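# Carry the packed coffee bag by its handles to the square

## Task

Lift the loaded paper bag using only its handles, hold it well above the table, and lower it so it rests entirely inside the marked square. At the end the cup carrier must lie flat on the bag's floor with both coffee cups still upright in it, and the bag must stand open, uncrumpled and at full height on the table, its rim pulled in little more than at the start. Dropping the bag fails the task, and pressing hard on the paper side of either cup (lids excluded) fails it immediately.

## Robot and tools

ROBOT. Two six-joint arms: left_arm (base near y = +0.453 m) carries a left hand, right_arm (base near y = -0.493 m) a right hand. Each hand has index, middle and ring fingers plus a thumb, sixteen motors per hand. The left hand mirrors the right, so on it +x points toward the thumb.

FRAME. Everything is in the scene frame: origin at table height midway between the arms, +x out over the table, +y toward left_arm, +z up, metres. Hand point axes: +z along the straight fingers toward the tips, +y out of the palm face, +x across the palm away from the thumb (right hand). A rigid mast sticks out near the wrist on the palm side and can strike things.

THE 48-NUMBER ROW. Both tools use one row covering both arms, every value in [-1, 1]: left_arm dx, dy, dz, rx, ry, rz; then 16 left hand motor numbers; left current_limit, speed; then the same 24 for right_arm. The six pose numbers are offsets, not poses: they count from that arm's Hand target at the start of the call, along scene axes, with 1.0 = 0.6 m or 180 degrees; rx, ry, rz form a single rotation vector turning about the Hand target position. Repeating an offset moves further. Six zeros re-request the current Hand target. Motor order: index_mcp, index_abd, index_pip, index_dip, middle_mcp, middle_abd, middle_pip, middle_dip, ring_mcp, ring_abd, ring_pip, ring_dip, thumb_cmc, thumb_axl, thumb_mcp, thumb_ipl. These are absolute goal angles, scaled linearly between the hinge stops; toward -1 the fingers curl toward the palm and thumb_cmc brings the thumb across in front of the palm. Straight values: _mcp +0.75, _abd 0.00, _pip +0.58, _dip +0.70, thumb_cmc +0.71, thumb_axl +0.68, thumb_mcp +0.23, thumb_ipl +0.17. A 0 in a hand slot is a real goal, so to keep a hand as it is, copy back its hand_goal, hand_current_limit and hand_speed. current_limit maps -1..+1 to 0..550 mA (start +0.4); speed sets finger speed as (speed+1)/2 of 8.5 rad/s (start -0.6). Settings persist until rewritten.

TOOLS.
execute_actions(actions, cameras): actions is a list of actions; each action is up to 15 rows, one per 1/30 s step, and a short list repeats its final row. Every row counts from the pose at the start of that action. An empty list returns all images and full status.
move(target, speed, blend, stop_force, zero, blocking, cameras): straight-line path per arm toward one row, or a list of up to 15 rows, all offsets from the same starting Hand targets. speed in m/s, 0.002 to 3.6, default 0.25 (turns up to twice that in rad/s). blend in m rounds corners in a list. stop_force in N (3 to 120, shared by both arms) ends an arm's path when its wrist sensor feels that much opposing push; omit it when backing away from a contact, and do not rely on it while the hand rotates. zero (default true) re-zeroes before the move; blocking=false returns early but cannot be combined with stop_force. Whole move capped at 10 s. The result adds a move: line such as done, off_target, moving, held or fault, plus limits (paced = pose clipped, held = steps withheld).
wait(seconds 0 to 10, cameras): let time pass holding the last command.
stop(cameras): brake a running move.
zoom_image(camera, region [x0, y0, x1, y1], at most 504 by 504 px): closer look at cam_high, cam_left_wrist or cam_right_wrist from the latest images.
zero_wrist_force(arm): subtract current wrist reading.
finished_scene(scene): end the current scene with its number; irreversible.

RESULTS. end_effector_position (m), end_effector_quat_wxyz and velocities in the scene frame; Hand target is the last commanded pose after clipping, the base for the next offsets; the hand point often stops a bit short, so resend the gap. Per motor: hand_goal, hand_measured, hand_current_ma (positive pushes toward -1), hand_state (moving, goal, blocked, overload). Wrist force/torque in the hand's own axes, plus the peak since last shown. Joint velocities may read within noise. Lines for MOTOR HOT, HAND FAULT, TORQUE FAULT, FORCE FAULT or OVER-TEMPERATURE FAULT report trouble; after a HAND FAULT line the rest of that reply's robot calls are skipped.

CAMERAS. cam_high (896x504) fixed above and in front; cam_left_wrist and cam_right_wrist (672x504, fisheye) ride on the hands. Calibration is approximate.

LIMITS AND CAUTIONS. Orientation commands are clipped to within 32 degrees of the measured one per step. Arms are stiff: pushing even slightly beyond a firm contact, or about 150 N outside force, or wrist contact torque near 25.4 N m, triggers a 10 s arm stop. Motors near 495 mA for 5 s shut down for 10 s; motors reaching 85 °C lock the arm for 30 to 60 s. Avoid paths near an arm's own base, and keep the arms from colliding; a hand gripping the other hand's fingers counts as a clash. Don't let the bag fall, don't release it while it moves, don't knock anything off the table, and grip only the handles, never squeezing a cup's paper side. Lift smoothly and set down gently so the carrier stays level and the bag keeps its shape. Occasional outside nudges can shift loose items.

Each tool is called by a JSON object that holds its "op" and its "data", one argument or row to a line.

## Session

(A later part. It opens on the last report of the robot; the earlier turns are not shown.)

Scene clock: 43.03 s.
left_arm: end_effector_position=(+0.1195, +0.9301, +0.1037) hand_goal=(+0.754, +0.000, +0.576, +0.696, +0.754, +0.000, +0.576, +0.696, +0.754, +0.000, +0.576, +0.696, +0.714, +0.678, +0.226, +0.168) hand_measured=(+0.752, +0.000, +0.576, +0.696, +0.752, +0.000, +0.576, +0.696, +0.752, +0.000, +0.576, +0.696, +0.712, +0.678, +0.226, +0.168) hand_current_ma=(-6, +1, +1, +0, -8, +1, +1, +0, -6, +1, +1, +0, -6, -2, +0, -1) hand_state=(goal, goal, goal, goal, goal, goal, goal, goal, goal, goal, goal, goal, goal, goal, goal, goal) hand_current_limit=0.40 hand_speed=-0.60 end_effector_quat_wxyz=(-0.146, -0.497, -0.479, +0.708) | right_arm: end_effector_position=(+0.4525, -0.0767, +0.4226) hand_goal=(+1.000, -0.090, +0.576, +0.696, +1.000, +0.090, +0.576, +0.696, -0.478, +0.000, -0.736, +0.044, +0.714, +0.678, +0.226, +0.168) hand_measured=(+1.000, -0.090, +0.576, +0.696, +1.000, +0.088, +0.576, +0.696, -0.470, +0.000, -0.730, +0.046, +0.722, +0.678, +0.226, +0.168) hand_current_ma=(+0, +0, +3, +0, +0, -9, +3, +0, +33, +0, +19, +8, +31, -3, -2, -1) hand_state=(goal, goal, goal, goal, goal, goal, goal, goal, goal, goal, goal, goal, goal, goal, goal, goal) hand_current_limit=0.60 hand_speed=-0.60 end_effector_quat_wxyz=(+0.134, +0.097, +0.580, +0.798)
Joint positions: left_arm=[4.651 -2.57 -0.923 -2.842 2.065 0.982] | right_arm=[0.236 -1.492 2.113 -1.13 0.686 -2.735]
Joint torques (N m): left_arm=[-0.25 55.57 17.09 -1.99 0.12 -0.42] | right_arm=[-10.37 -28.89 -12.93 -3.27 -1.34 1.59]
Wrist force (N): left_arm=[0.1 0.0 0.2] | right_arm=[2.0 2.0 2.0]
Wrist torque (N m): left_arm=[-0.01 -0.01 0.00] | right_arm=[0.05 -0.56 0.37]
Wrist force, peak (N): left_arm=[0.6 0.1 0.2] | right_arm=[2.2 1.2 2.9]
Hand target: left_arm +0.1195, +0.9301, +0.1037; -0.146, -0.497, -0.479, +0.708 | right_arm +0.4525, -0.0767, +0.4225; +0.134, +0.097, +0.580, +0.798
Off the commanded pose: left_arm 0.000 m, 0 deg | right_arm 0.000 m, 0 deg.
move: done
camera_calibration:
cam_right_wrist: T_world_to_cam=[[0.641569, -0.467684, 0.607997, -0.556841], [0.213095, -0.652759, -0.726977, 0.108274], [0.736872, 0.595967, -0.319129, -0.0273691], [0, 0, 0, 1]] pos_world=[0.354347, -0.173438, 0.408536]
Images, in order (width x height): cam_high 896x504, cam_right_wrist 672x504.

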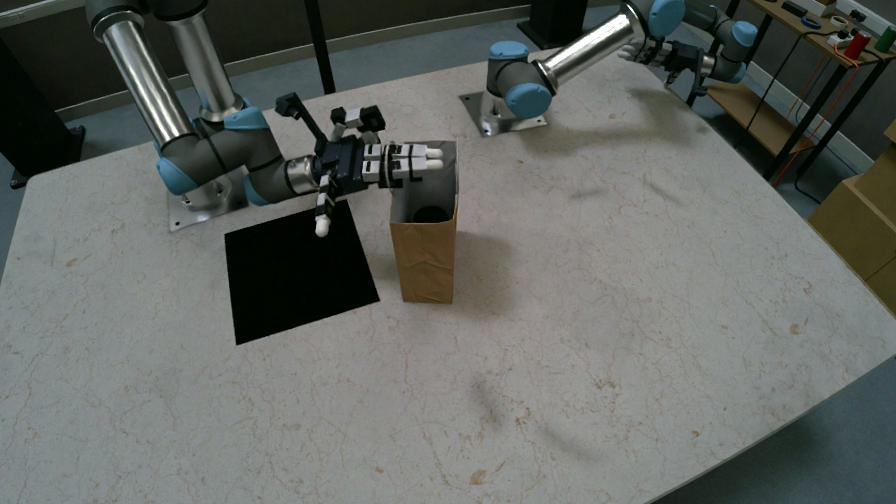

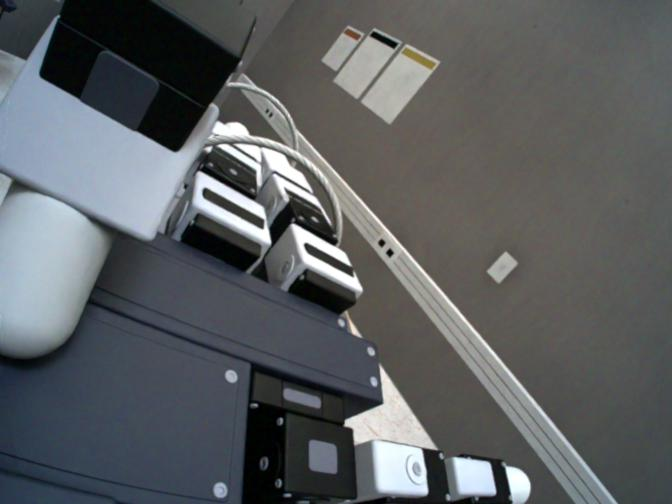

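{"op": "move", "data": {
  "target": [0,0,0,0,0,0,0.754,0,0.576,0.696,0.754,0,0.576,0.696,0.754,0,0.576,0.696,0.714,0.678,0.226,0.168,0.4,-0.6,0.0190,0.0552,0.005,0,0,0,1,-0.09,0.576,0.696,1,0.09,0.576,0.696,-0.479,0,-0.737,0.043,0.714,0.678,0.226,0.168,0.6,-0.6],
  "cameras": ["cam_high","cam_right_wrist"],
  "speed": 0.06
}}

{"op": "zoom_image", "data": {
  "camera": "cam_high",
  "region": [360, 110, 510, 220]
}}

{"op": "zoom_image", "data": {
  "camera": "cam_right_wrist",
  "region": [150, 0, 450, 280]
}}

Scene clock: 44.33 s.
left_arm: end_effector_position=(+0.1195, +0.9301, +0.1037) hand_goal=(+0.754, +0.000, +0.576, +0.696, +0.754, +0.000, +0.576, +0.696, +0.754, +0.000, +0.576, +0.696, +0.714, +0.678, +0.226, +0.168) hand_measured=(+0.752, +0.000, +0.576, +0.696, +0.752, +0.000, +0.576, +0.696, +0.752, +0.000, +0.576, +0.696, +0.712, +0.678, +0.226, +0.168) hand_current_ma=(-6, +1, +1, +0, -8, +1, +1, +0, -6, +1, +1, +0, -6, -2, +0, -1) hand_state=(goal, goal, goal, goal, goal, goal, goal, goal, goal, goal, goal, goal, goal, goal, goal, goal) hand_current_limit=0.40 hand_speed=-0.60 end_effector_quat_wxyz=(-0.146, -0.497, -0.479, +0.708) | right_arm: end_effector_position=(+0.4639, -0.0436, +0.4256) hand_goal=(+1.000, -0.090, +0.576, +0.696, +1.000, +0.090, +0.576, +0.696, -0.478, +0.000, -0.736, +0.044, +0.714, +0.678, +0.226, +0.168) hand_measured=(+1.000, -0.090, +0.576, +0.696, +1.000, +0.088, +0.576, +0.696, -0.470, +0.000, -0.730, +0.046, +0.722, +0.678, +0.226, +0.168) hand_current_ma=(+0, +0, +3, +0, +0, -8, +3, +0, +33, +0, +19, +8, +31, -3, -2, -1) hand_state=(goal, goal, goal, goal, goal, goal, goal, goal, goal, goal, goal, goal, goal, goal, goal, goal) hand_current_limit=0.60 hand_speed=-0.60 end_effector_quat_wxyz=(+0.134, +0.097, +0.580, +0.798)
Joint positions: left_arm=[4.651 -2.57 -0.923 -2.842 2.065 0.982] | right_arm=[0.302 -1.426 2.023 -1.07 0.745 -2.783]
Joint torques (N m): left_arm=[-0.65 54.8 16.82 -2.06 0.15 -0.56] | right_arm=[-10.31 -32.7 -13.78 -3.16 -1.37 1.29]
Wrist force (N): left_arm=[0.1 -0.3 0.2] | right_arm=[2.2 1.6 1.7]
Wrist torque (N m): left_arm=[-0.05 0.00 0.01] | right_arm=[0.04 -0.57 0.43]
Wrist force, peak (N): left_arm=[0.5 0.1 0.0] | right_arm=[2.2 1.7 2.3]
Hand target: left_arm +0.1195, +0.9301, +0.1037; -0.146, -0.497, -0.479, +0.708 | right_arm +0.4639, -0.0436, +0.4255; +0.134, +0.097, +0.580, +0.798
Off the commanded pose: left_arm 0.000 m, 0 deg | right_arm 0.000 m, 0 deg.
move: done
camera_calibration:
cam_right_wrist: T_world_to_cam=[[0.641559, -0.467654, 0.608032, -0.550504], [0.213125, -0.652781, -0.726949, 0.129606], [0.736872, 0.595967, -0.319129, -0.0545387], [0, 0, 0, 1]] pos_world=[0.365747, -0.140338, 0.411536]
Images, in order (width x height): cam_high 896x504, cam_right_wrist 672x504.

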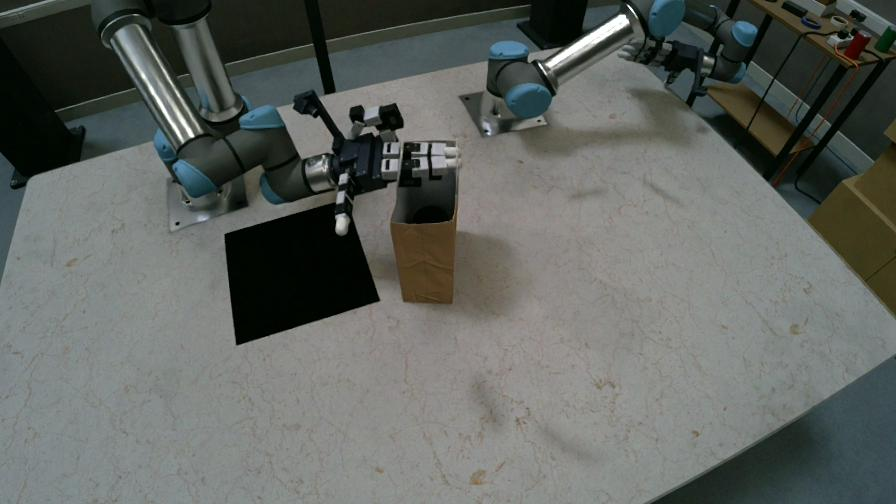

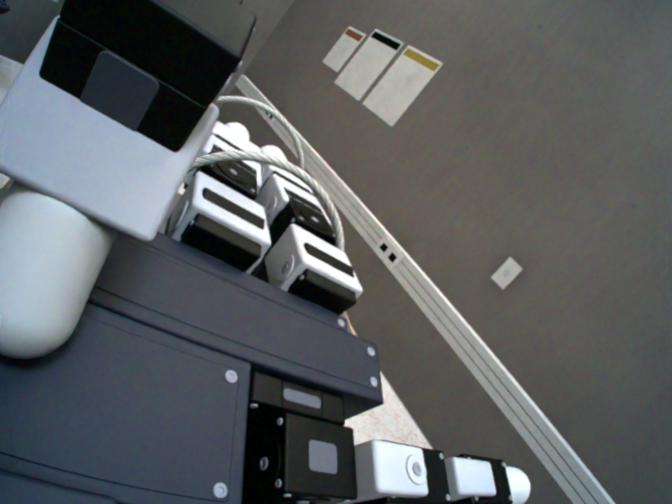

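Scaled by 3.360.

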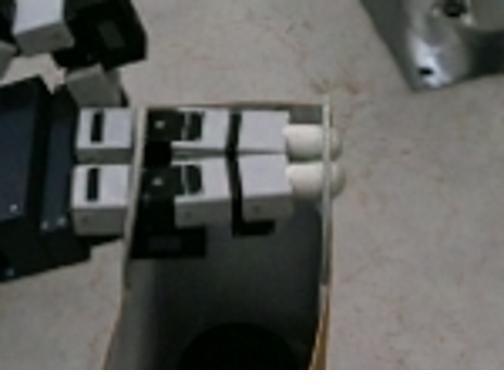

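Scaled by 1.680 from the camera's 672x504 image, which has a finer 960x720 frame.

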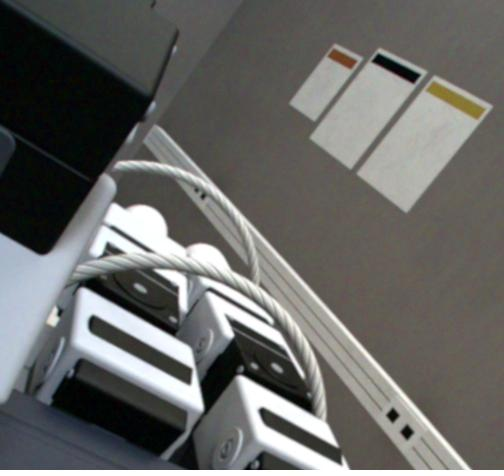

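{"op": "move", "data": {
  "target": [0,0,0,0,0,0,0.754,0,0.576,0.696,0.754,0,0.576,0.696,0.754,0,0.576,0.696,0.714,0.678,0.226,0.168,0.4,-0.6,0.0163,0.0473,0,0,0,0,1,-0.09,0.576,0.696,1,0.09,0.576,0.696,-0.479,0,-0.737,0.043,0.714,0.678,0.226,0.168,0.6,-0.6],
  "cameras": ["cam_high","cam_right_wrist"],
  "speed": 0.06
}}

{"op": "zoom_image", "data": {
  "camera": "cam_high",
  "region": [360, 110, 510, 220]
}}

{"op": "zoom_image", "data": {
  "camera": "cam_right_wrist",
  "region": [150, 0, 450, 280]
}}

Scene clock: 45.53 s.
left_arm: end_effector_position=(+0.1195, +0.9301, +0.1037) hand_goal=(+0.754, +0.000, +0.576, +0.696, +0.754, +0.000, +0.576, +0.696, +0.754, +0.000, +0.576, +0.696, +0.714, +0.678, +0.226, +0.168) hand_measured=(+0.752, +0.000, +0.576, +0.696, +0.752, +0.000, +0.576, +0.696, +0.752, +0.000, +0.576, +0.696, +0.712, +0.678, +0.226, +0.168) hand_current_ma=(-6, +1, +1, +0, -8, +1, +1, +0, -6, +1, +1, +0, -6, -2, +0, -1) hand_state=(goal, goal, goal, goal, goal, goal, goal, goal, goal, goal, goal, goal, goal, goal, goal, goal) hand_current_limit=0.40 hand_speed=-0.60 end_effector_quat_wxyz=(-0.146, -0.497, -0.479, +0.708) | right_arm: end_effector_position=(+0.4736, -0.0152, +0.4256) hand_goal=(+1.000, -0.090, +0.576, +0.696, +1.000, +0.090, +0.576, +0.696, -0.478, +0.000, -0.736, +0.044, +0.714, +0.678, +0.226, +0.168) hand_measured=(+1.000, -0.090, +0.576, +0.696, +1.000, +0.088, +0.576, +0.696, -0.470, +0.000, -0.730, +0.046, +0.722, +0.678, +0.226, +0.168) hand_current_ma=(+0, +0, +3, +0, +0, -8, +3, +0, +33, +0, +19, +8, +31, -3, -1, -1) hand_state=(goal, goal, goal, goal, goal, goal, goal, goal, goal, goal, goal, goal, goal, goal, goal, goal) hand_current_limit=0.60 hand_speed=-0.60 end_effector_quat_wxyz=(+0.134, +0.097, +0.580, +0.798)
Joint positions: left_arm=[4.651 -2.57 -0.923 -2.842 2.065 0.982] | right_arm=[0.353 -1.366 1.946 -1.029 0.791 -2.815]
Joint torques (N m): left_arm=[-0.58 54.41 16.8 -1.97 0.07 -0.63] | right_arm=[-11.84 -32.82 -13.25 -3.27 -1.7 1.7]
Wrist force (N): left_arm=[0.2 -0.1 0.1] | right_arm=[1.9 1.5 1.6]
Wrist torque (N m): left_arm=[-0.01 -0.02 0.01] | right_arm=[0.05 -0.53 0.46]
Wrist force, peak (N): left_arm=[0.2 -0.4 -0.2] | right_arm=[2.2 1.9 2.2]
Hand target: left_arm +0.1195, +0.9301, +0.1037; -0.146, -0.497, -0.479, +0.708 | right_arm +0.4737, -0.0152, +0.4255; +0.134, +0.097, +0.580, +0.798
Off the commanded pose: left_arm 0.000 m, 0 deg | right_arm 0.000 m, 0 deg.
move: done
camera_calibration:
cam_right_wrist: T_world_to_cam=[[0.641559, -0.467654, 0.608032, -0.54351], [0.213125, -0.652781, -0.726949, 0.146056], [0.736872, 0.595967, -0.319129, -0.0786855], [0, 0, 0, 1]] pos_world=[0.375547, -0.111938, 0.411536]
Images, in order (width x height): cam_high 896x504, cam_right_wrist 672x504.

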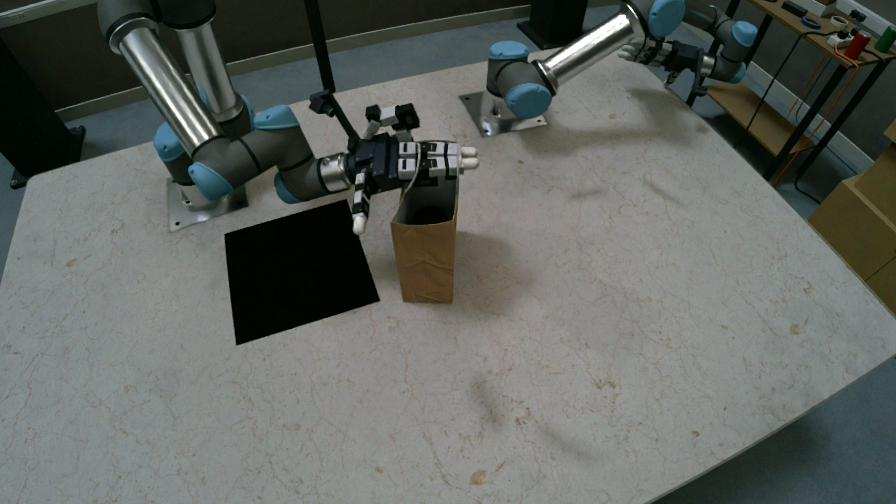

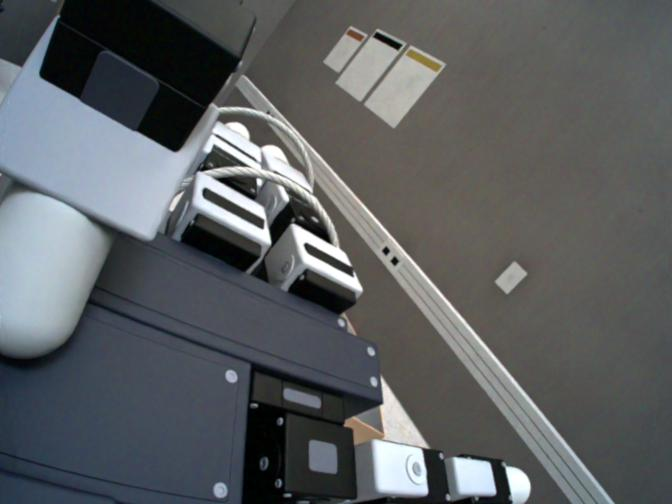

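Scaled by 3.360.

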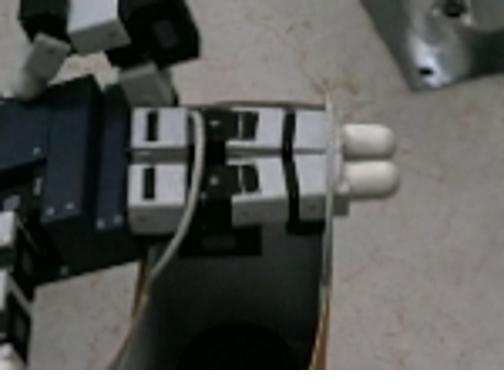

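Scaled by 1.680 from the camera's 672x504 image, which has a finer 960x720 frame.

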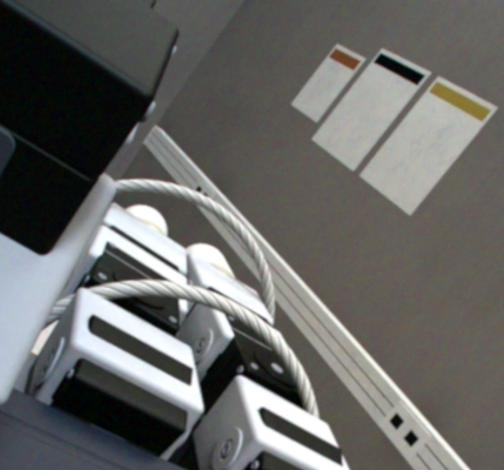

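{"op": "move", "data": {
  "target": [
    [0,0,0,0,0,0,0.754,0,0.576,0.696,0.754,0,0.576,0.696,0.754,0,0.576,0.696,0.714,0.678,0.226,0.168,0.4,-0.6,0,0,0,0,0,0,1,-0.09,0.576,0.2,1,0.09,0.576,0.2,-0.479,0,-0.737,0.043,0.714,0.678,0.226,0.168,0.75,-0.6],
    [0,0,0,0,0,0,0.754,0,0.576,0.696,0.754,0,0.576,0.696,0.754,0,0.576,0.696,0.714,0.678,0.226,0.168,0.4,-0.6,0,0,0.025,0,0,0,1,-0.09,0.576,0.2,1,0.09,0.576,0.2,-0.479,0,-0.737,0.043,0.714,0.678,0.226,0.168,0.75,-0.6]
  ],
  "cameras": ["cam_high","cam_right_wrist"],
  "speed": 0.03
}}

{"op": "zoom_image", "data": {
  "camera": "cam_high",
  "region": [360, 100, 510, 210]
}}

{"op": "zoom_image", "data": {
  "camera": "cam_right_wrist",
  "region": [150, 0, 450, 280]
}}

Scene clock: 47.47 s.
left_arm: end_effector_position=(+0.1195, +0.9301, +0.1037) hand_goal=(+0.754, +0.000, +0.576, +0.696, +0.754, +0.000, +0.576, +0.696, +0.754, +0.000, +0.576, +0.696, +0.714, +0.678, +0.226, +0.168) hand_measured=(+0.752, +0.000, +0.576, +0.696, +0.752, +0.000, +0.576, +0.696, +0.752, +0.000, +0.576, +0.696, +0.712, +0.678, +0.226, +0.168) hand_current_ma=(-6, +1, +1, +0, -8, +1, +1, +0, -6, +1, +1, +0, -6, -2, +0, -1) hand_state=(goal, goal, goal, goal, goal, goal, goal, goal, goal, goal, goal, goal, goal, goal, goal, goal) hand_current_limit=0.40 hand_speed=-0.60 end_effector_quat_wxyz=(-0.146, -0.497, -0.479, +0.708) | right_arm: end_effector_position=(+0.4737, -0.0152, +0.4408) hand_goal=(+1.000, -0.090, +0.576, +0.200, +1.000, +0.090, +0.576, +0.200, -0.478, +0.000, -0.736, +0.044, +0.714, +0.678, +0.226, +0.168) hand_measured=(+1.000, -0.092, +0.584, +0.202, +1.000, +0.090, +0.584, +0.202, -0.470, +0.000, -0.730, +0.046, +0.722, +0.678, +0.226, +0.168) hand_current_ma=(+0, -3, +31, +5, +0, -1, +29, +7, +33, +0, +19, +8, +31, -3, -1, -1) hand_state=(goal, goal, goal, goal, goal, goal, goal, goal, goal, goal, goal, goal, goal, goal, goal, goal) hand_current_limit=0.75 hand_speed=-0.60 end_effector_quat_wxyz=(+0.134, +0.097, +0.580, +0.798)
Joint positions: left_arm=[4.651 -2.57 -0.923 -2.842 2.065 0.982] | right_arm=[0.353 -1.386 1.926 -0.989 0.791 -2.815]
Joint torques (N m): left_arm=[-1.27 54.33 16.81 -1.96 0.19 -0.66] | right_arm=[-10.17 -23.11 -14.7 -3.88 -1.02 -0.51]
Wrist force (N): left_arm=[0.2 -0.1 -0.2] | right_arm=[2.3 -2.1 1.0]
Wrist torque (N m): left_arm=[0.01 -0.02 0.02] | right_arm=[0.21 -0.56 0.46]
Wrist force, peak (N): left_arm=[0.2 -0.3 0.3] | right_arm=[2.1 1.4 2.1]
Hand target: left_arm +0.1195, +0.9301, +0.1037; -0.146, -0.497, -0.479, +0.708 | right_arm +0.4737, -0.0152, +0.4405; +0.134, +0.097, +0.580, +0.798
Off the commanded pose: left_arm 0.000 m, 0 deg | right_arm 0.000 m, 0 deg.
move: done
camera_calibration:
cam_right_wrist: T_world_to_cam=[[0.641432, -0.467794, 0.608058, -0.552842], [0.213188, -0.652686, -0.727016, 0.157034], [0.736964, 0.595961, -0.318926, -0.0739709], [0, 0, 0, 1]] pos_world=[0.375646, -0.112038, 0.426735]
Images, in order (width x height): cam_high 896x504, cam_right_wrist 672x504.

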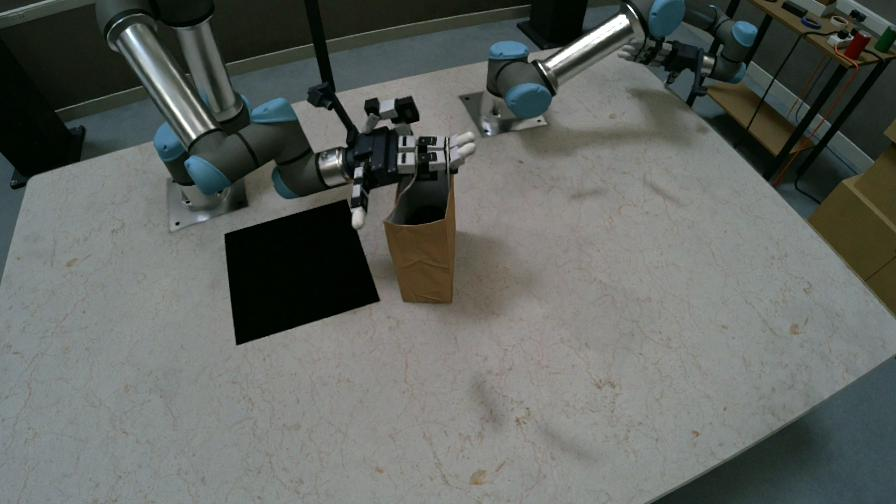

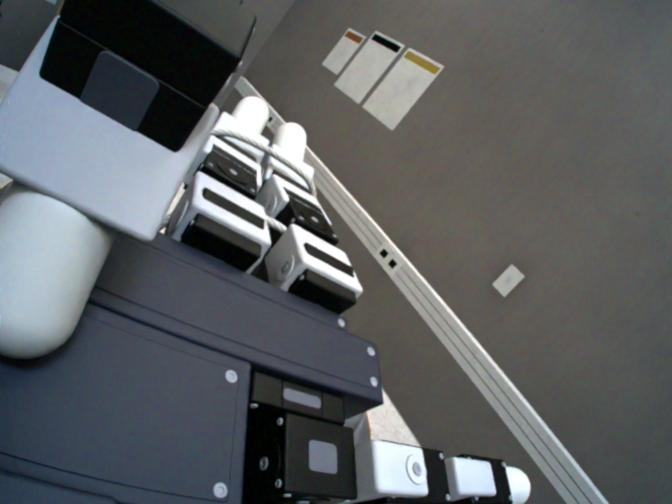

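Scaled by 3.360.

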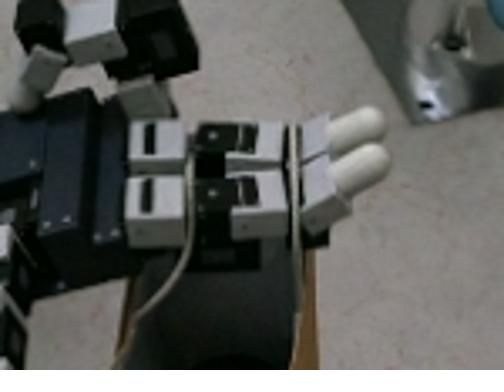

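Scaled by 1.680 from the camera's 672x504 image, which has a finer 960x720 frame.

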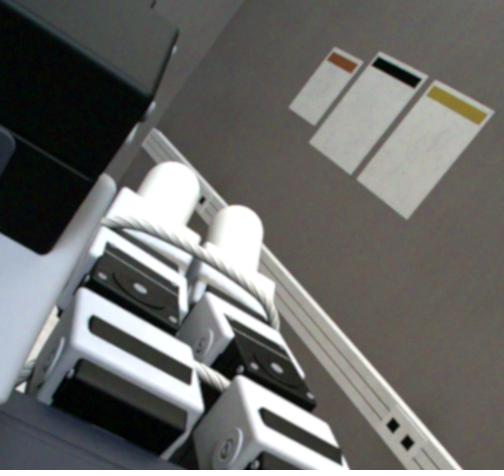

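{"op": "move", "data": {
  "target": [0,0,0,0,0,0,0.754,0,0.576,0.696,0.754,0,0.576,0.696,0.754,0,0.576,0.696,0.714,0.678,0.226,0.168,0.4,-0.6,-0.0109,-0.0315,0.005,0,0,0,1,-0.09,0.576,0.2,1,0.09,0.576,0.2,-0.479,0,-0.737,0.043,0.714,0.678,0.226,0.168,0.75,-0.6],
  "cameras": ["cam_high","cam_right_wrist"],
  "speed": 0.03
}}

{"op": "zoom_image", "data": {
  "camera": "cam_high",
  "region": [350, 100, 500, 320]
}}

{"op": "zoom_image", "data": {
  "camera": "cam_right_wrist",
  "region": [150, 0, 450, 280]
}}

Scene clock: 49.43 s.
left_arm: end_effector_position=(+0.1195, +0.9301, +0.1037) hand_goal=(+0.754, +0.000, +0.576, +0.696, +0.754, +0.000, +0.576, +0.696, +0.754, +0.000, +0.576, +0.696, +0.714, +0.678, +0.226, +0.168) hand_measured=(+0.752, +0.000, +0.576, +0.696, +0.752, +0.000, +0.576, +0.696, +0.752, +0.000, +0.576, +0.696, +0.712, +0.678, +0.226, +0.168) hand_current_ma=(-6, +1, +1, +0, -8, +1, +1, +0, -6, +1, +1, +0, -6, -2, +0, -1) hand_state=(goal, goal, goal, goal, goal, goal, goal, goal, goal, goal, goal, goal, goal, goal, goal, goal) hand_current_limit=0.40 hand_speed=-0.60 end_effector_quat_wxyz=(-0.146, -0.497, -0.479, +0.708) | right_arm: end_effector_position=(+0.4671, -0.0343, +0.4435) hand_goal=(+1.000, -0.090, +0.576, +0.200, +1.000, +0.090, +0.576, +0.200, -0.478, +0.000, -0.736, +0.044, +0.714, +0.678, +0.226, +0.168) hand_measured=(+1.000, -0.092, +0.584, +0.202, +1.000, +0.090, +0.584, +0.202, -0.470, +0.000, -0.730, +0.046, +0.722, +0.678, +0.226, +0.168) hand_current_ma=(+0, -3, +31, +5, +0, -1, +29, +7, +33, +0, +19, +8, +31, -3, -1, -1) hand_state=(goal, goal, goal, goal, goal, goal, goal, goal, goal, goal, goal, goal, goal, goal, goal, goal) hand_current_limit=0.75 hand_speed=-0.60 end_effector_quat_wxyz=(+0.134, +0.097, +0.580, +0.798)
Joint positions: left_arm=[4.651 -2.57 -0.923 -2.842 2.065 0.982] | right_arm=[0.32 -1.431 1.973 -1.006 0.761 -2.794]
Joint torques (N m): left_arm=[-0.84 55.21 17.4 -2.07 0.11 -0.64] | right_arm=[11.83 -18.58 -35.05 -1.95 3.37 -0.88]
Wrist force (N): left_arm=[0.4 0.1 -0.1] | right_arm=[2.4 -1.2 1.3]
Wrist torque (N m): left_arm=[0.03 -0.05 0.03] | right_arm=[0.22 -0.57 0.39]
Wrist force, peak (N): left_arm=[0.6 -0.2 0.2] | right_arm=[2.5 -1.7 1.4]
Hand target: left_arm +0.1195, +0.9301, +0.1037; -0.146, -0.497, -0.479, +0.708 | right_arm +0.4671, -0.0341, +0.4435; +0.134, +0.097, +0.580, +0.798
Off the commanded pose: left_arm 0.000 m, 0 deg | right_arm 0.000 m, 0 deg.
move: done
camera_calibration:
cam_right_wrist: T_world_to_cam=[[0.641662, -0.467623, 0.607946, -0.559215], [0.212977, -0.652838, -0.726941, 0.148103], [0.736825, 0.595929, -0.319309, -0.0566785], [0, 0, 0, 1]] pos_world=[0.369047, -0.131038, 0.429536]
Images, in order (width x height): cam_high 896x504, cam_right_wrist 672x504.

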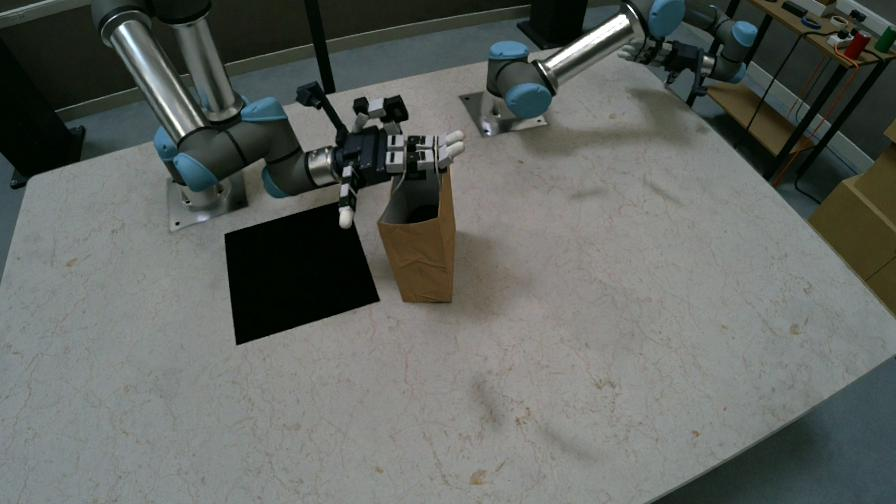

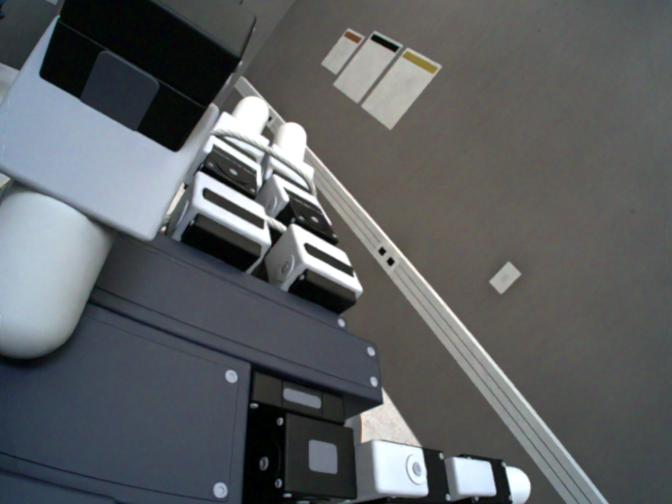

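Scaled by 2.291.

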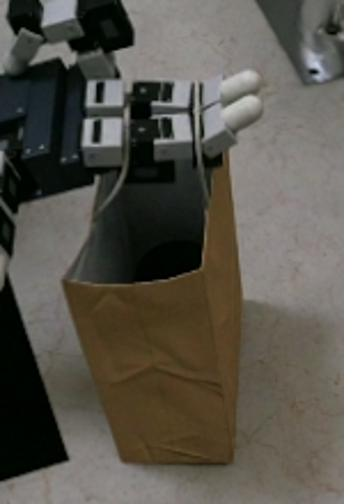

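Scaled by 1.680 from the camera's 672x504 image, which has a finer 960x720 frame.

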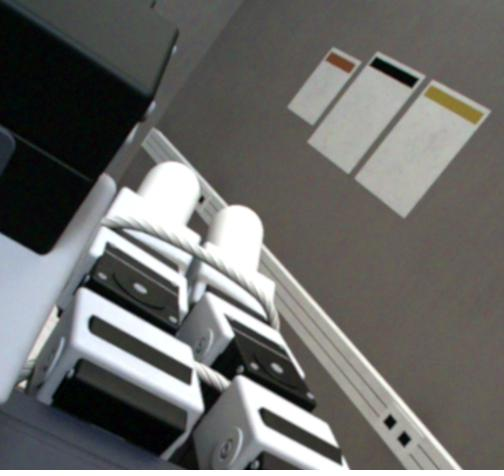

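{"op": "move", "data": {
  "target": [0,0,0,0,0,0,0.754,0,0.576,0.696,0.754,0,0.576,0.696,0.754,0,0.576,0.696,0.714,0.678,0.226,0.168,0.4,-0.6,0.0109,0.0315,0.0133,0,0,0,1,-0.09,0.576,0.2,1,0.09,0.576,0.2,-0.479,0,-0.737,0.043,0.714,0.678,0.226,0.168,0.75,-0.6],
  "cameras": ["cam_high","cam_right_wrist"],
  "speed": 0.03
}}

{"op": "zoom_image", "data": {
  "camera": "cam_high",
  "region": [350, 100, 500, 320]
}}

Scene clock: 51.17 s.
left_arm: end_effector_position=(+0.1195, +0.9301, +0.1037) hand_goal=(+0.754, +0.000, +0.576, +0.696, +0.754, +0.000, +0.576, +0.696, +0.754, +0.000, +0.576, +0.696, +0.714, +0.678, +0.226, +0.168) hand_measured=(+0.752, +0.000, +0.576, +0.696, +0.752, +0.000, +0.576, +0.696, +0.752, +0.000, +0.576, +0.696, +0.712, +0.678, +0.226, +0.168) hand_current_ma=(-6, +1, +1, +0, -8, +1, +1, +0, -6, +1, +1, +0, -6, -2, +0, -1) hand_state=(goal, goal, goal, goal, goal, goal, goal, goal, goal, goal, goal, goal, goal, goal, goal, goal) hand_current_limit=0.40 hand_speed=-0.60 end_effector_quat_wxyz=(-0.146, -0.497, -0.479, +0.708) | right_arm: end_effector_position=(+0.4737, -0.0151, +0.4516) hand_goal=(+1.000, -0.090, +0.576, +0.200, +1.000, +0.090, +0.576, +0.200, -0.478, +0.000, -0.736, +0.044, +0.714, +0.678, +0.226, +0.168) hand_measured=(+1.000, -0.092, +0.586, +0.202, +1.000, +0.090, +0.586, +0.202, -0.470, +0.000, -0.730, +0.046, +0.722, +0.678, +0.226, +0.168) hand_current_ma=(+1, -4, +37, +5, +0, +0, +37, +4, +33, +0, +19, +8, +31, -3, -1, -1) hand_state=(goal, goal, goal, goal, goal, goal, goal, goal, goal, goal, goal, goal, goal, goal, goal, goal) hand_current_limit=0.75 hand_speed=-0.60 end_effector_quat_wxyz=(+0.134, +0.097, +0.580, +0.798)
Joint positions: left_arm=[4.651 -2.57 -0.923 -2.842 2.065 0.982] | right_arm=[0.354 -1.4 1.911 -0.96 0.791 -2.816]
Joint torques (N m): left_arm=[-0.15 55.13 18.19 -1.93 0.17 -0.7] | right_arm=[-11.18 -36.66 -16.77 -4.36 -1.09 1.36]
Wrist force (N): left_arm=[0.3 -0.4 -0.1] | right_arm=[1.9 -2.7 0.8]
Wrist torque (N m): left_arm=[-0.04 -0.04 0.03] | right_arm=[0.23 -0.53 0.47]
Wrist force, peak (N): left_arm=[0.1 -0.4 0.3] | right_arm=[2.1 -3.6 0.0]
Hand target: left_arm +0.1195, +0.9301, +0.1037; -0.146, -0.497, -0.479, +0.708 | right_arm +0.4737, -0.0152, +0.4515; +0.134, +0.097, +0.580, +0.798
Off the commanded pose: left_arm 0.000 m, 0 deg | right_arm 0.000 m, 0 deg.
move: done
camera_calibration:
cam_right_wrist: T_world_to_cam=[[0.641477, -0.467721, 0.608066, -0.559264], [0.21306, -0.652832, -0.726922, 0.165029], [0.736962, 0.595858, -0.319124, -0.0704953], [0, 0, 0, 1]] pos_world=[0.375546, -0.111838, 0.437536]
Images, in order (width x height): cam_high 896x504, cam_right_wrist 672x504.

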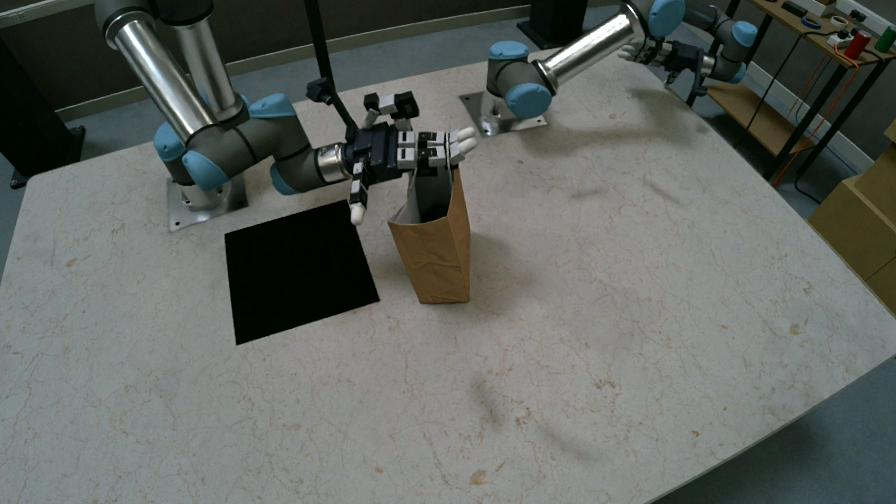

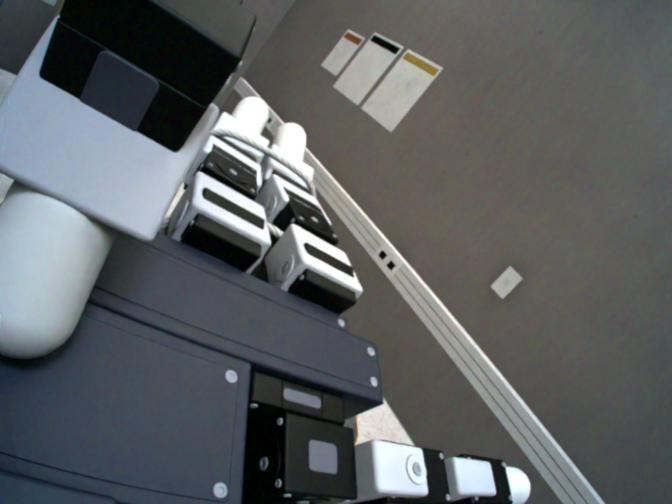

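Scaled by 2.291.

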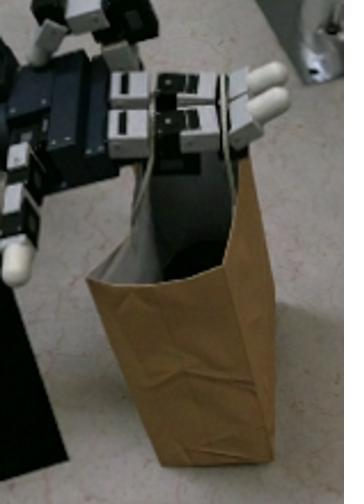

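{"op": "zoom_image", "data": {
  "camera": "cam_high",
  "region": [380, 120, 480, 220]
}}

{"op": "zoom_image", "data": {
  "camera": "cam_right_wrist",
  "region": [160, 80, 400, 320]
}}

Scaled by 5.040.

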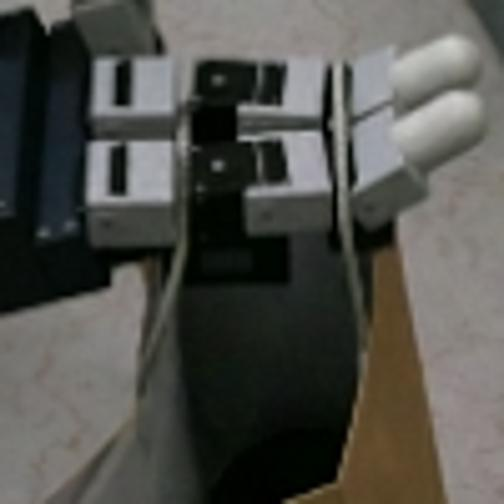

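Scaled by 2.100 from the camera's 672x504 image, which has a finer 960x720 frame.

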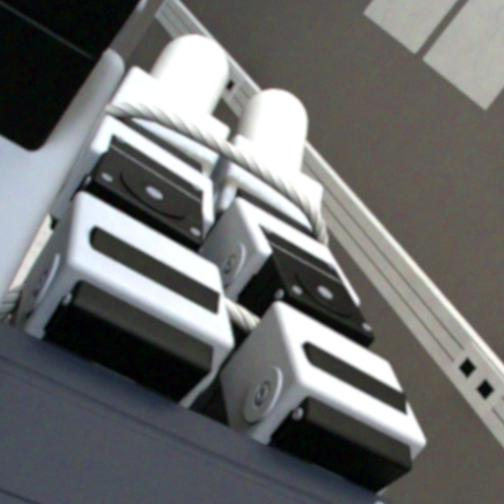

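{"op": "move", "data": {
  "target": [0,0,0,0,0,0,0.754,0,0.576,0.696,0.754,0,0.576,0.696,0.754,0,0.576,0.696,0.714,0.678,0.226,0.168,0.4,-0.6,0,0,-0.0433,0,0,0,1,-0.09,0.576,0.2,1,0.09,0.576,0.2,-0.479,0,-0.737,0.043,0.714,0.678,0.226,0.168,0.75,-0.6],
  "cameras": ["cam_high","cam_right_wrist"],
  "speed": 0.03
}}

{"op": "zoom_image", "data": {
  "camera": "cam_high",
  "region": [350, 100, 500, 320]
}}

{"op": "zoom_image", "data": {
  "camera": "cam_right_wrist",
  "region": [160, 80, 400, 320]
}}

Scene clock: 54.07 s.
left_arm: end_effector_position=(+0.1195, +0.9301, +0.1037) hand_goal=(+0.754, +0.000, +0.576, +0.696, +0.754, +0.000, +0.576, +0.696, +0.754, +0.000, +0.576, +0.696, +0.714, +0.678, +0.226, +0.168) hand_measured=(+0.752, +0.000, +0.576, +0.696, +0.752, +0.000, +0.576, +0.696, +0.752, +0.000, +0.576, +0.696, +0.712, +0.678, +0.226, +0.168) hand_current_ma=(-6, +1, +1, +0, -8, +1, +1, +0, -6, +1, +1, +0, -6, -2, +0, -1) hand_state=(goal, goal, goal, goal, goal, goal, goal, goal, goal, goal, goal, goal, goal, goal, goal, goal) hand_current_limit=0.40 hand_speed=-0.60 end_effector_quat_wxyz=(-0.146, -0.497, -0.479, +0.708) | right_arm: end_effector_position=(+0.4737, -0.0152, +0.4253) hand_goal=(+1.000, -0.090, +0.576, +0.200, +1.000, +0.090, +0.576, +0.200, -0.478, +0.000, -0.736, +0.044, +0.714, +0.678, +0.226, +0.168) hand_measured=(+1.000, -0.092, +0.586, +0.202, +1.000, +0.090, +0.586, +0.202, -0.470, +0.000, -0.730, +0.046, +0.722, +0.678, +0.226, +0.168) hand_current_ma=(+1, -4, +37, +5, +0, +0, +37, +4, +33, +0, +19, +8, +31, -3, -1, -1) hand_state=(goal, goal, goal, goal, goal, goal, goal, goal, goal, goal, goal, goal, goal, goal, goal, goal) hand_current_limit=0.75 hand_speed=-0.60 end_effector_quat_wxyz=(+0.134, +0.097, +0.580, +0.798)
Joint positions: left_arm=[4.651 -2.57 -0.923 -2.842 2.065 0.982] | right_arm=[0.353 -1.366 1.947 -1.03 0.791 -2.815]
Joint torques (N m): left_arm=[-1.07 54.46 17.48 -2.21 -0.02 -0.64] | right_arm=[-10.77 -34.45 -32.51 -0.75 -1.37 0.65]
Wrist force (N): left_arm=[0.1 0.0 -0.1] | right_arm=[2.0 1.3 2.0]
Wrist torque (N m): left_arm=[0.02 -0.02 0.01] | right_arm=[0.05 -0.54 0.48]
Wrist force, peak (N): left_arm=[0.4 -0.5 0.2] | right_arm=[2.0 -2.8 1.3]
Hand target: left_arm +0.1195, +0.9301, +0.1037; -0.146, -0.497, -0.479, +0.708 | right_arm +0.4737, -0.0152, +0.4255; +0.134, +0.097, +0.580, +0.798
Off the commanded pose: left_arm 0.000 m, 0 deg | right_arm 0.000 m, 0 deg.
move: done
camera_calibration:
cam_right_wrist: T_world_to_cam=[[0.641737, -0.467629, 0.607863, -0.543491], [0.21284, -0.652869, -0.726953, 0.146018], [0.736799, 0.59589, -0.319441, -0.0785105], [0, 0, 0, 1]] pos_world=[0.375547, -0.112038, 0.411437]
Images, in order (width x height): cam_high 896x504, cam_right_wrist 672x504.

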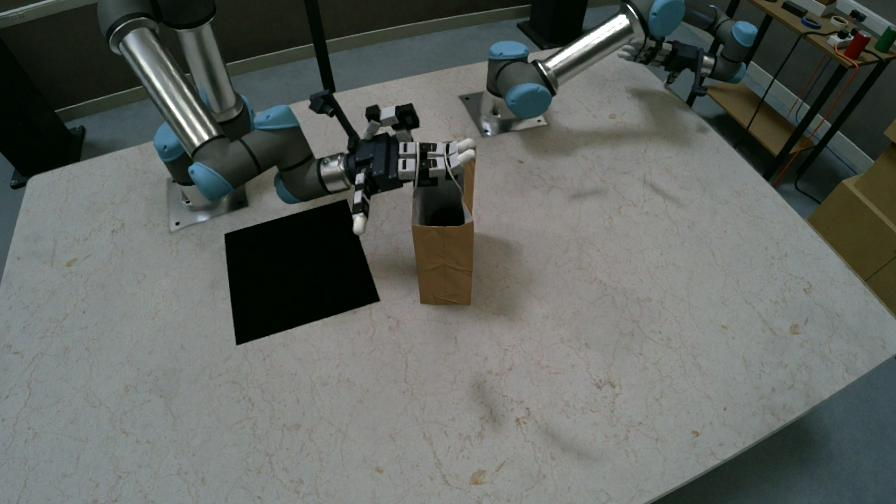

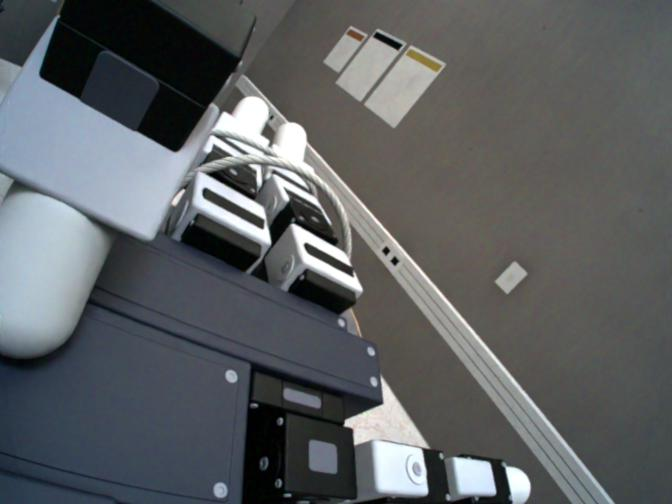

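Scaled by 2.291.

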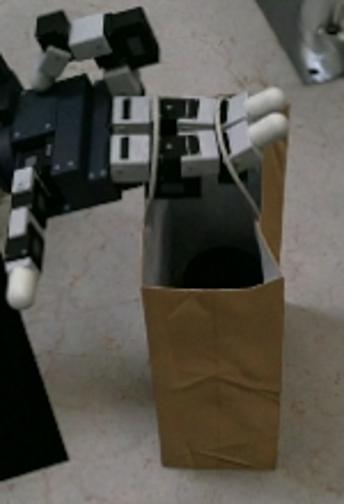

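Scaled by 2.100 from the camera's 672x504 image, which has a finer 960x720 frame.

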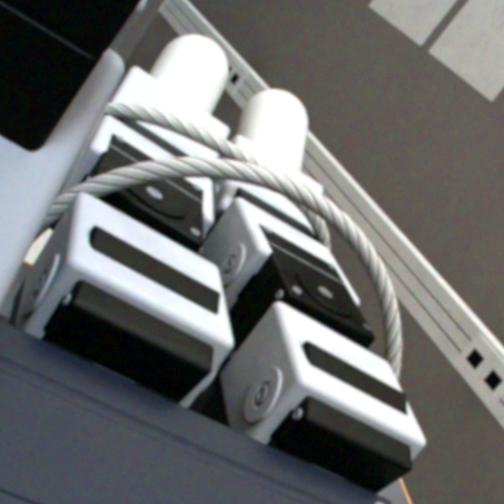

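{"op": "move", "data": {
  "target": [0,0,0,0,0,0,0.754,0,0.576,0.696,0.754,0,0.576,0.696,0.754,0,0.576,0.696,0.714,0.678,0.226,0.168,0.4,-0.6,0.0094,0.0350,0,0,0,0,1,-0.09,0.576,0.2,1,0.09,0.576,0.2,-0.479,0,-0.737,0.043,0.714,0.678,0.226,0.168,0.75,-0.6],
  "cameras": ["cam_high","cam_right_wrist"],
  "speed": 0.04
}}

{"op": "zoom_image", "data": {
  "camera": "cam_high",
  "region": [350, 100, 500, 320]
}}

{"op": "zoom_image", "data": {
  "camera": "cam_right_wrist",
  "region": [160, 80, 400, 320]
}}

Scene clock: 55.37 s.
left_arm: end_effector_position=(+0.1195, +0.9301, +0.1037) hand_goal=(+0.754, +0.000, +0.576, +0.696, +0.754, +0.000, +0.576, +0.696, +0.754, +0.000, +0.576, +0.696, +0.714, +0.678, +0.226, +0.168) hand_measured=(+0.752, +0.000, +0.576, +0.696, +0.752, +0.000, +0.576, +0.696, +0.752, +0.000, +0.576, +0.696, +0.712, +0.678, +0.226, +0.168) hand_current_ma=(-6, +1, +1, +0, -8, +1, +1, +0, -6, +1, +1, +0, -6, -2, +0, -1) hand_state=(goal, goal, goal, goal, goal, goal, goal, goal, goal, goal, goal, goal, goal, goal, goal, goal) hand_current_limit=0.40 hand_speed=-0.60 end_effector_quat_wxyz=(-0.146, -0.497, -0.479, +0.708) | right_arm: end_effector_position=(+0.4793, +0.0059, +0.4256) hand_goal=(+1.000, -0.090, +0.576, +0.200, +1.000, +0.090, +0.576, +0.200, -0.478, +0.000, -0.736, +0.044, +0.714, +0.678, +0.226, +0.168) hand_measured=(+1.000, -0.090, +0.584, +0.202, +1.000, +0.090, +0.584, +0.202, -0.470, +0.000, -0.730, +0.046, +0.722, +0.678, +0.226, +0.168) hand_current_ma=(+1, -3, +33, +5, +0, +0, +32, +4, +33, +0, +19, +8, +31, -3, -1, -1) hand_state=(goal, goal, goal, goal, goal, goal, goal, goal, goal, goal, goal, goal, goal, goal, goal, goal) hand_current_limit=0.75 hand_speed=-0.60 end_effector_quat_wxyz=(+0.134, +0.097, +0.580, +0.798) end_effector_velocity=(-0.001, -0.001, +0.000) end_effector_angular_velocity=(+0.000, +0.001, +0.003)
Joint positions: left_arm=[4.651 -2.57 -0.923 -2.842 2.065 0.982] | right_arm=[0.39 -1.325 1.891 -1.001 0.824 -2.837]
Joint velocities: left_arm=[within noise] | right_arm=[-0.001 -0.003 0.005 -0.003 -0.004 0.002]
Joint torques (N m): left_arm=[0.19 54.33 17.05 -2.13 0.22 -0.69] | right_arm=[-9.65 -35.84 -14.26 -3.3 -1.49 1.59]
Wrist force (N): left_arm=[0.1 0.1 0.2] | right_arm=[1.7 1.4 2.0]
Wrist torque (N m): left_arm=[0.00 0.00 0.00] | right_arm=[-0.01 -0.51 0.46]
Wrist force, peak (N): left_arm=[0.4 -0.3 0.0] | right_arm=[2.2 1.0 2.5]
Hand target: left_arm +0.1195, +0.9301, +0.1037; -0.146, -0.497, -0.479, +0.708 | right_arm +0.4793, +0.0058, +0.4255; +0.134, +0.097, +0.580, +0.798
Off the commanded pose: left_arm 0.000 m, 0 deg | right_arm 0.000 m, 0 deg.
move: done
camera_calibration:
cam_right_wrist: T_world_to_cam=[[0.641538, -0.467724, 0.608, -0.537285], [0.213036, -0.65279, -0.726967, 0.158656], [0.736916, 0.595903, -0.319147, -0.0954753], [0, 0, 0, 1]] pos_world=[0.381246, -0.0908379, 0.411536]
Images, in order (width x height): cam_high 896x504, cam_right_wrist 672x504.

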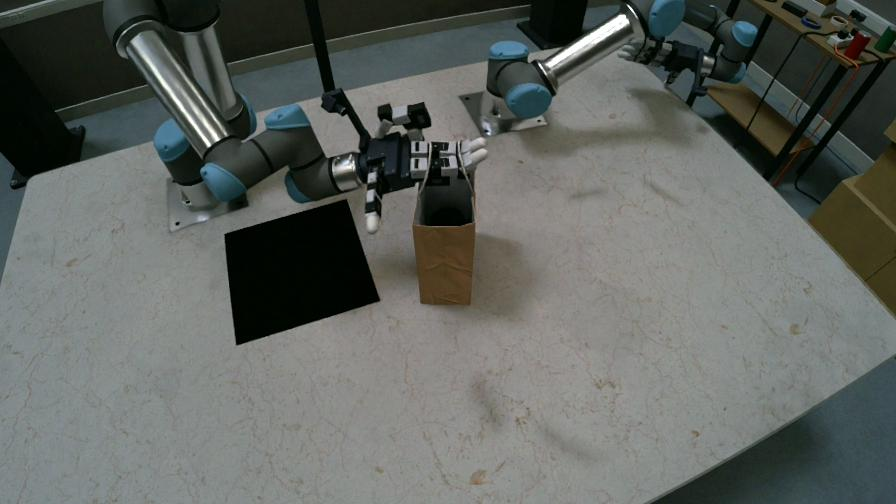

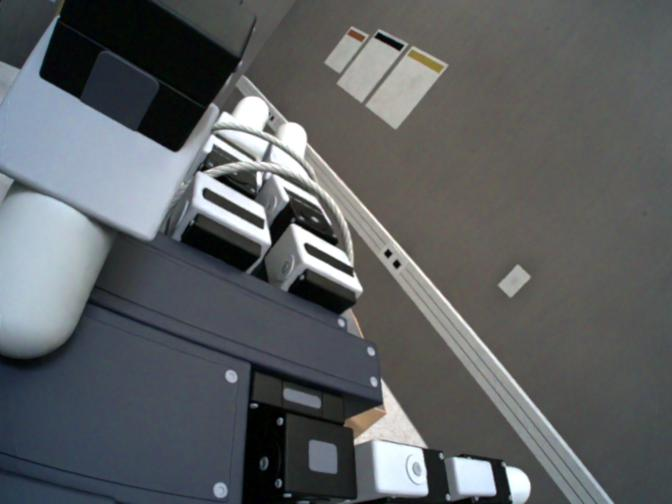

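Scaled by 2.291.

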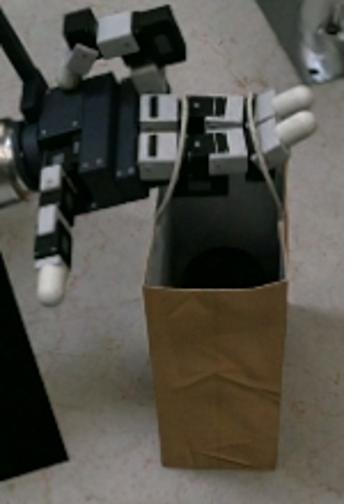

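Scaled by 2.100 from the camera's 672x504 image, which has a finer 960x720 frame.

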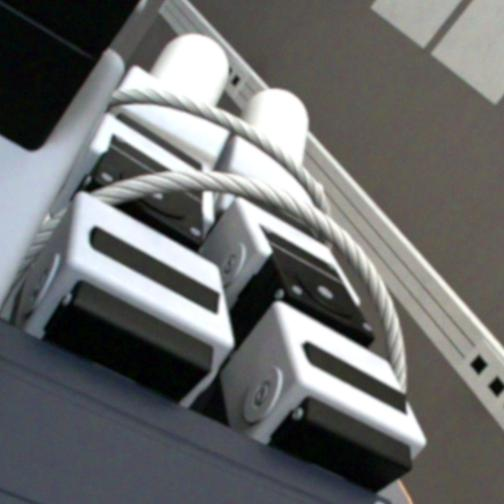

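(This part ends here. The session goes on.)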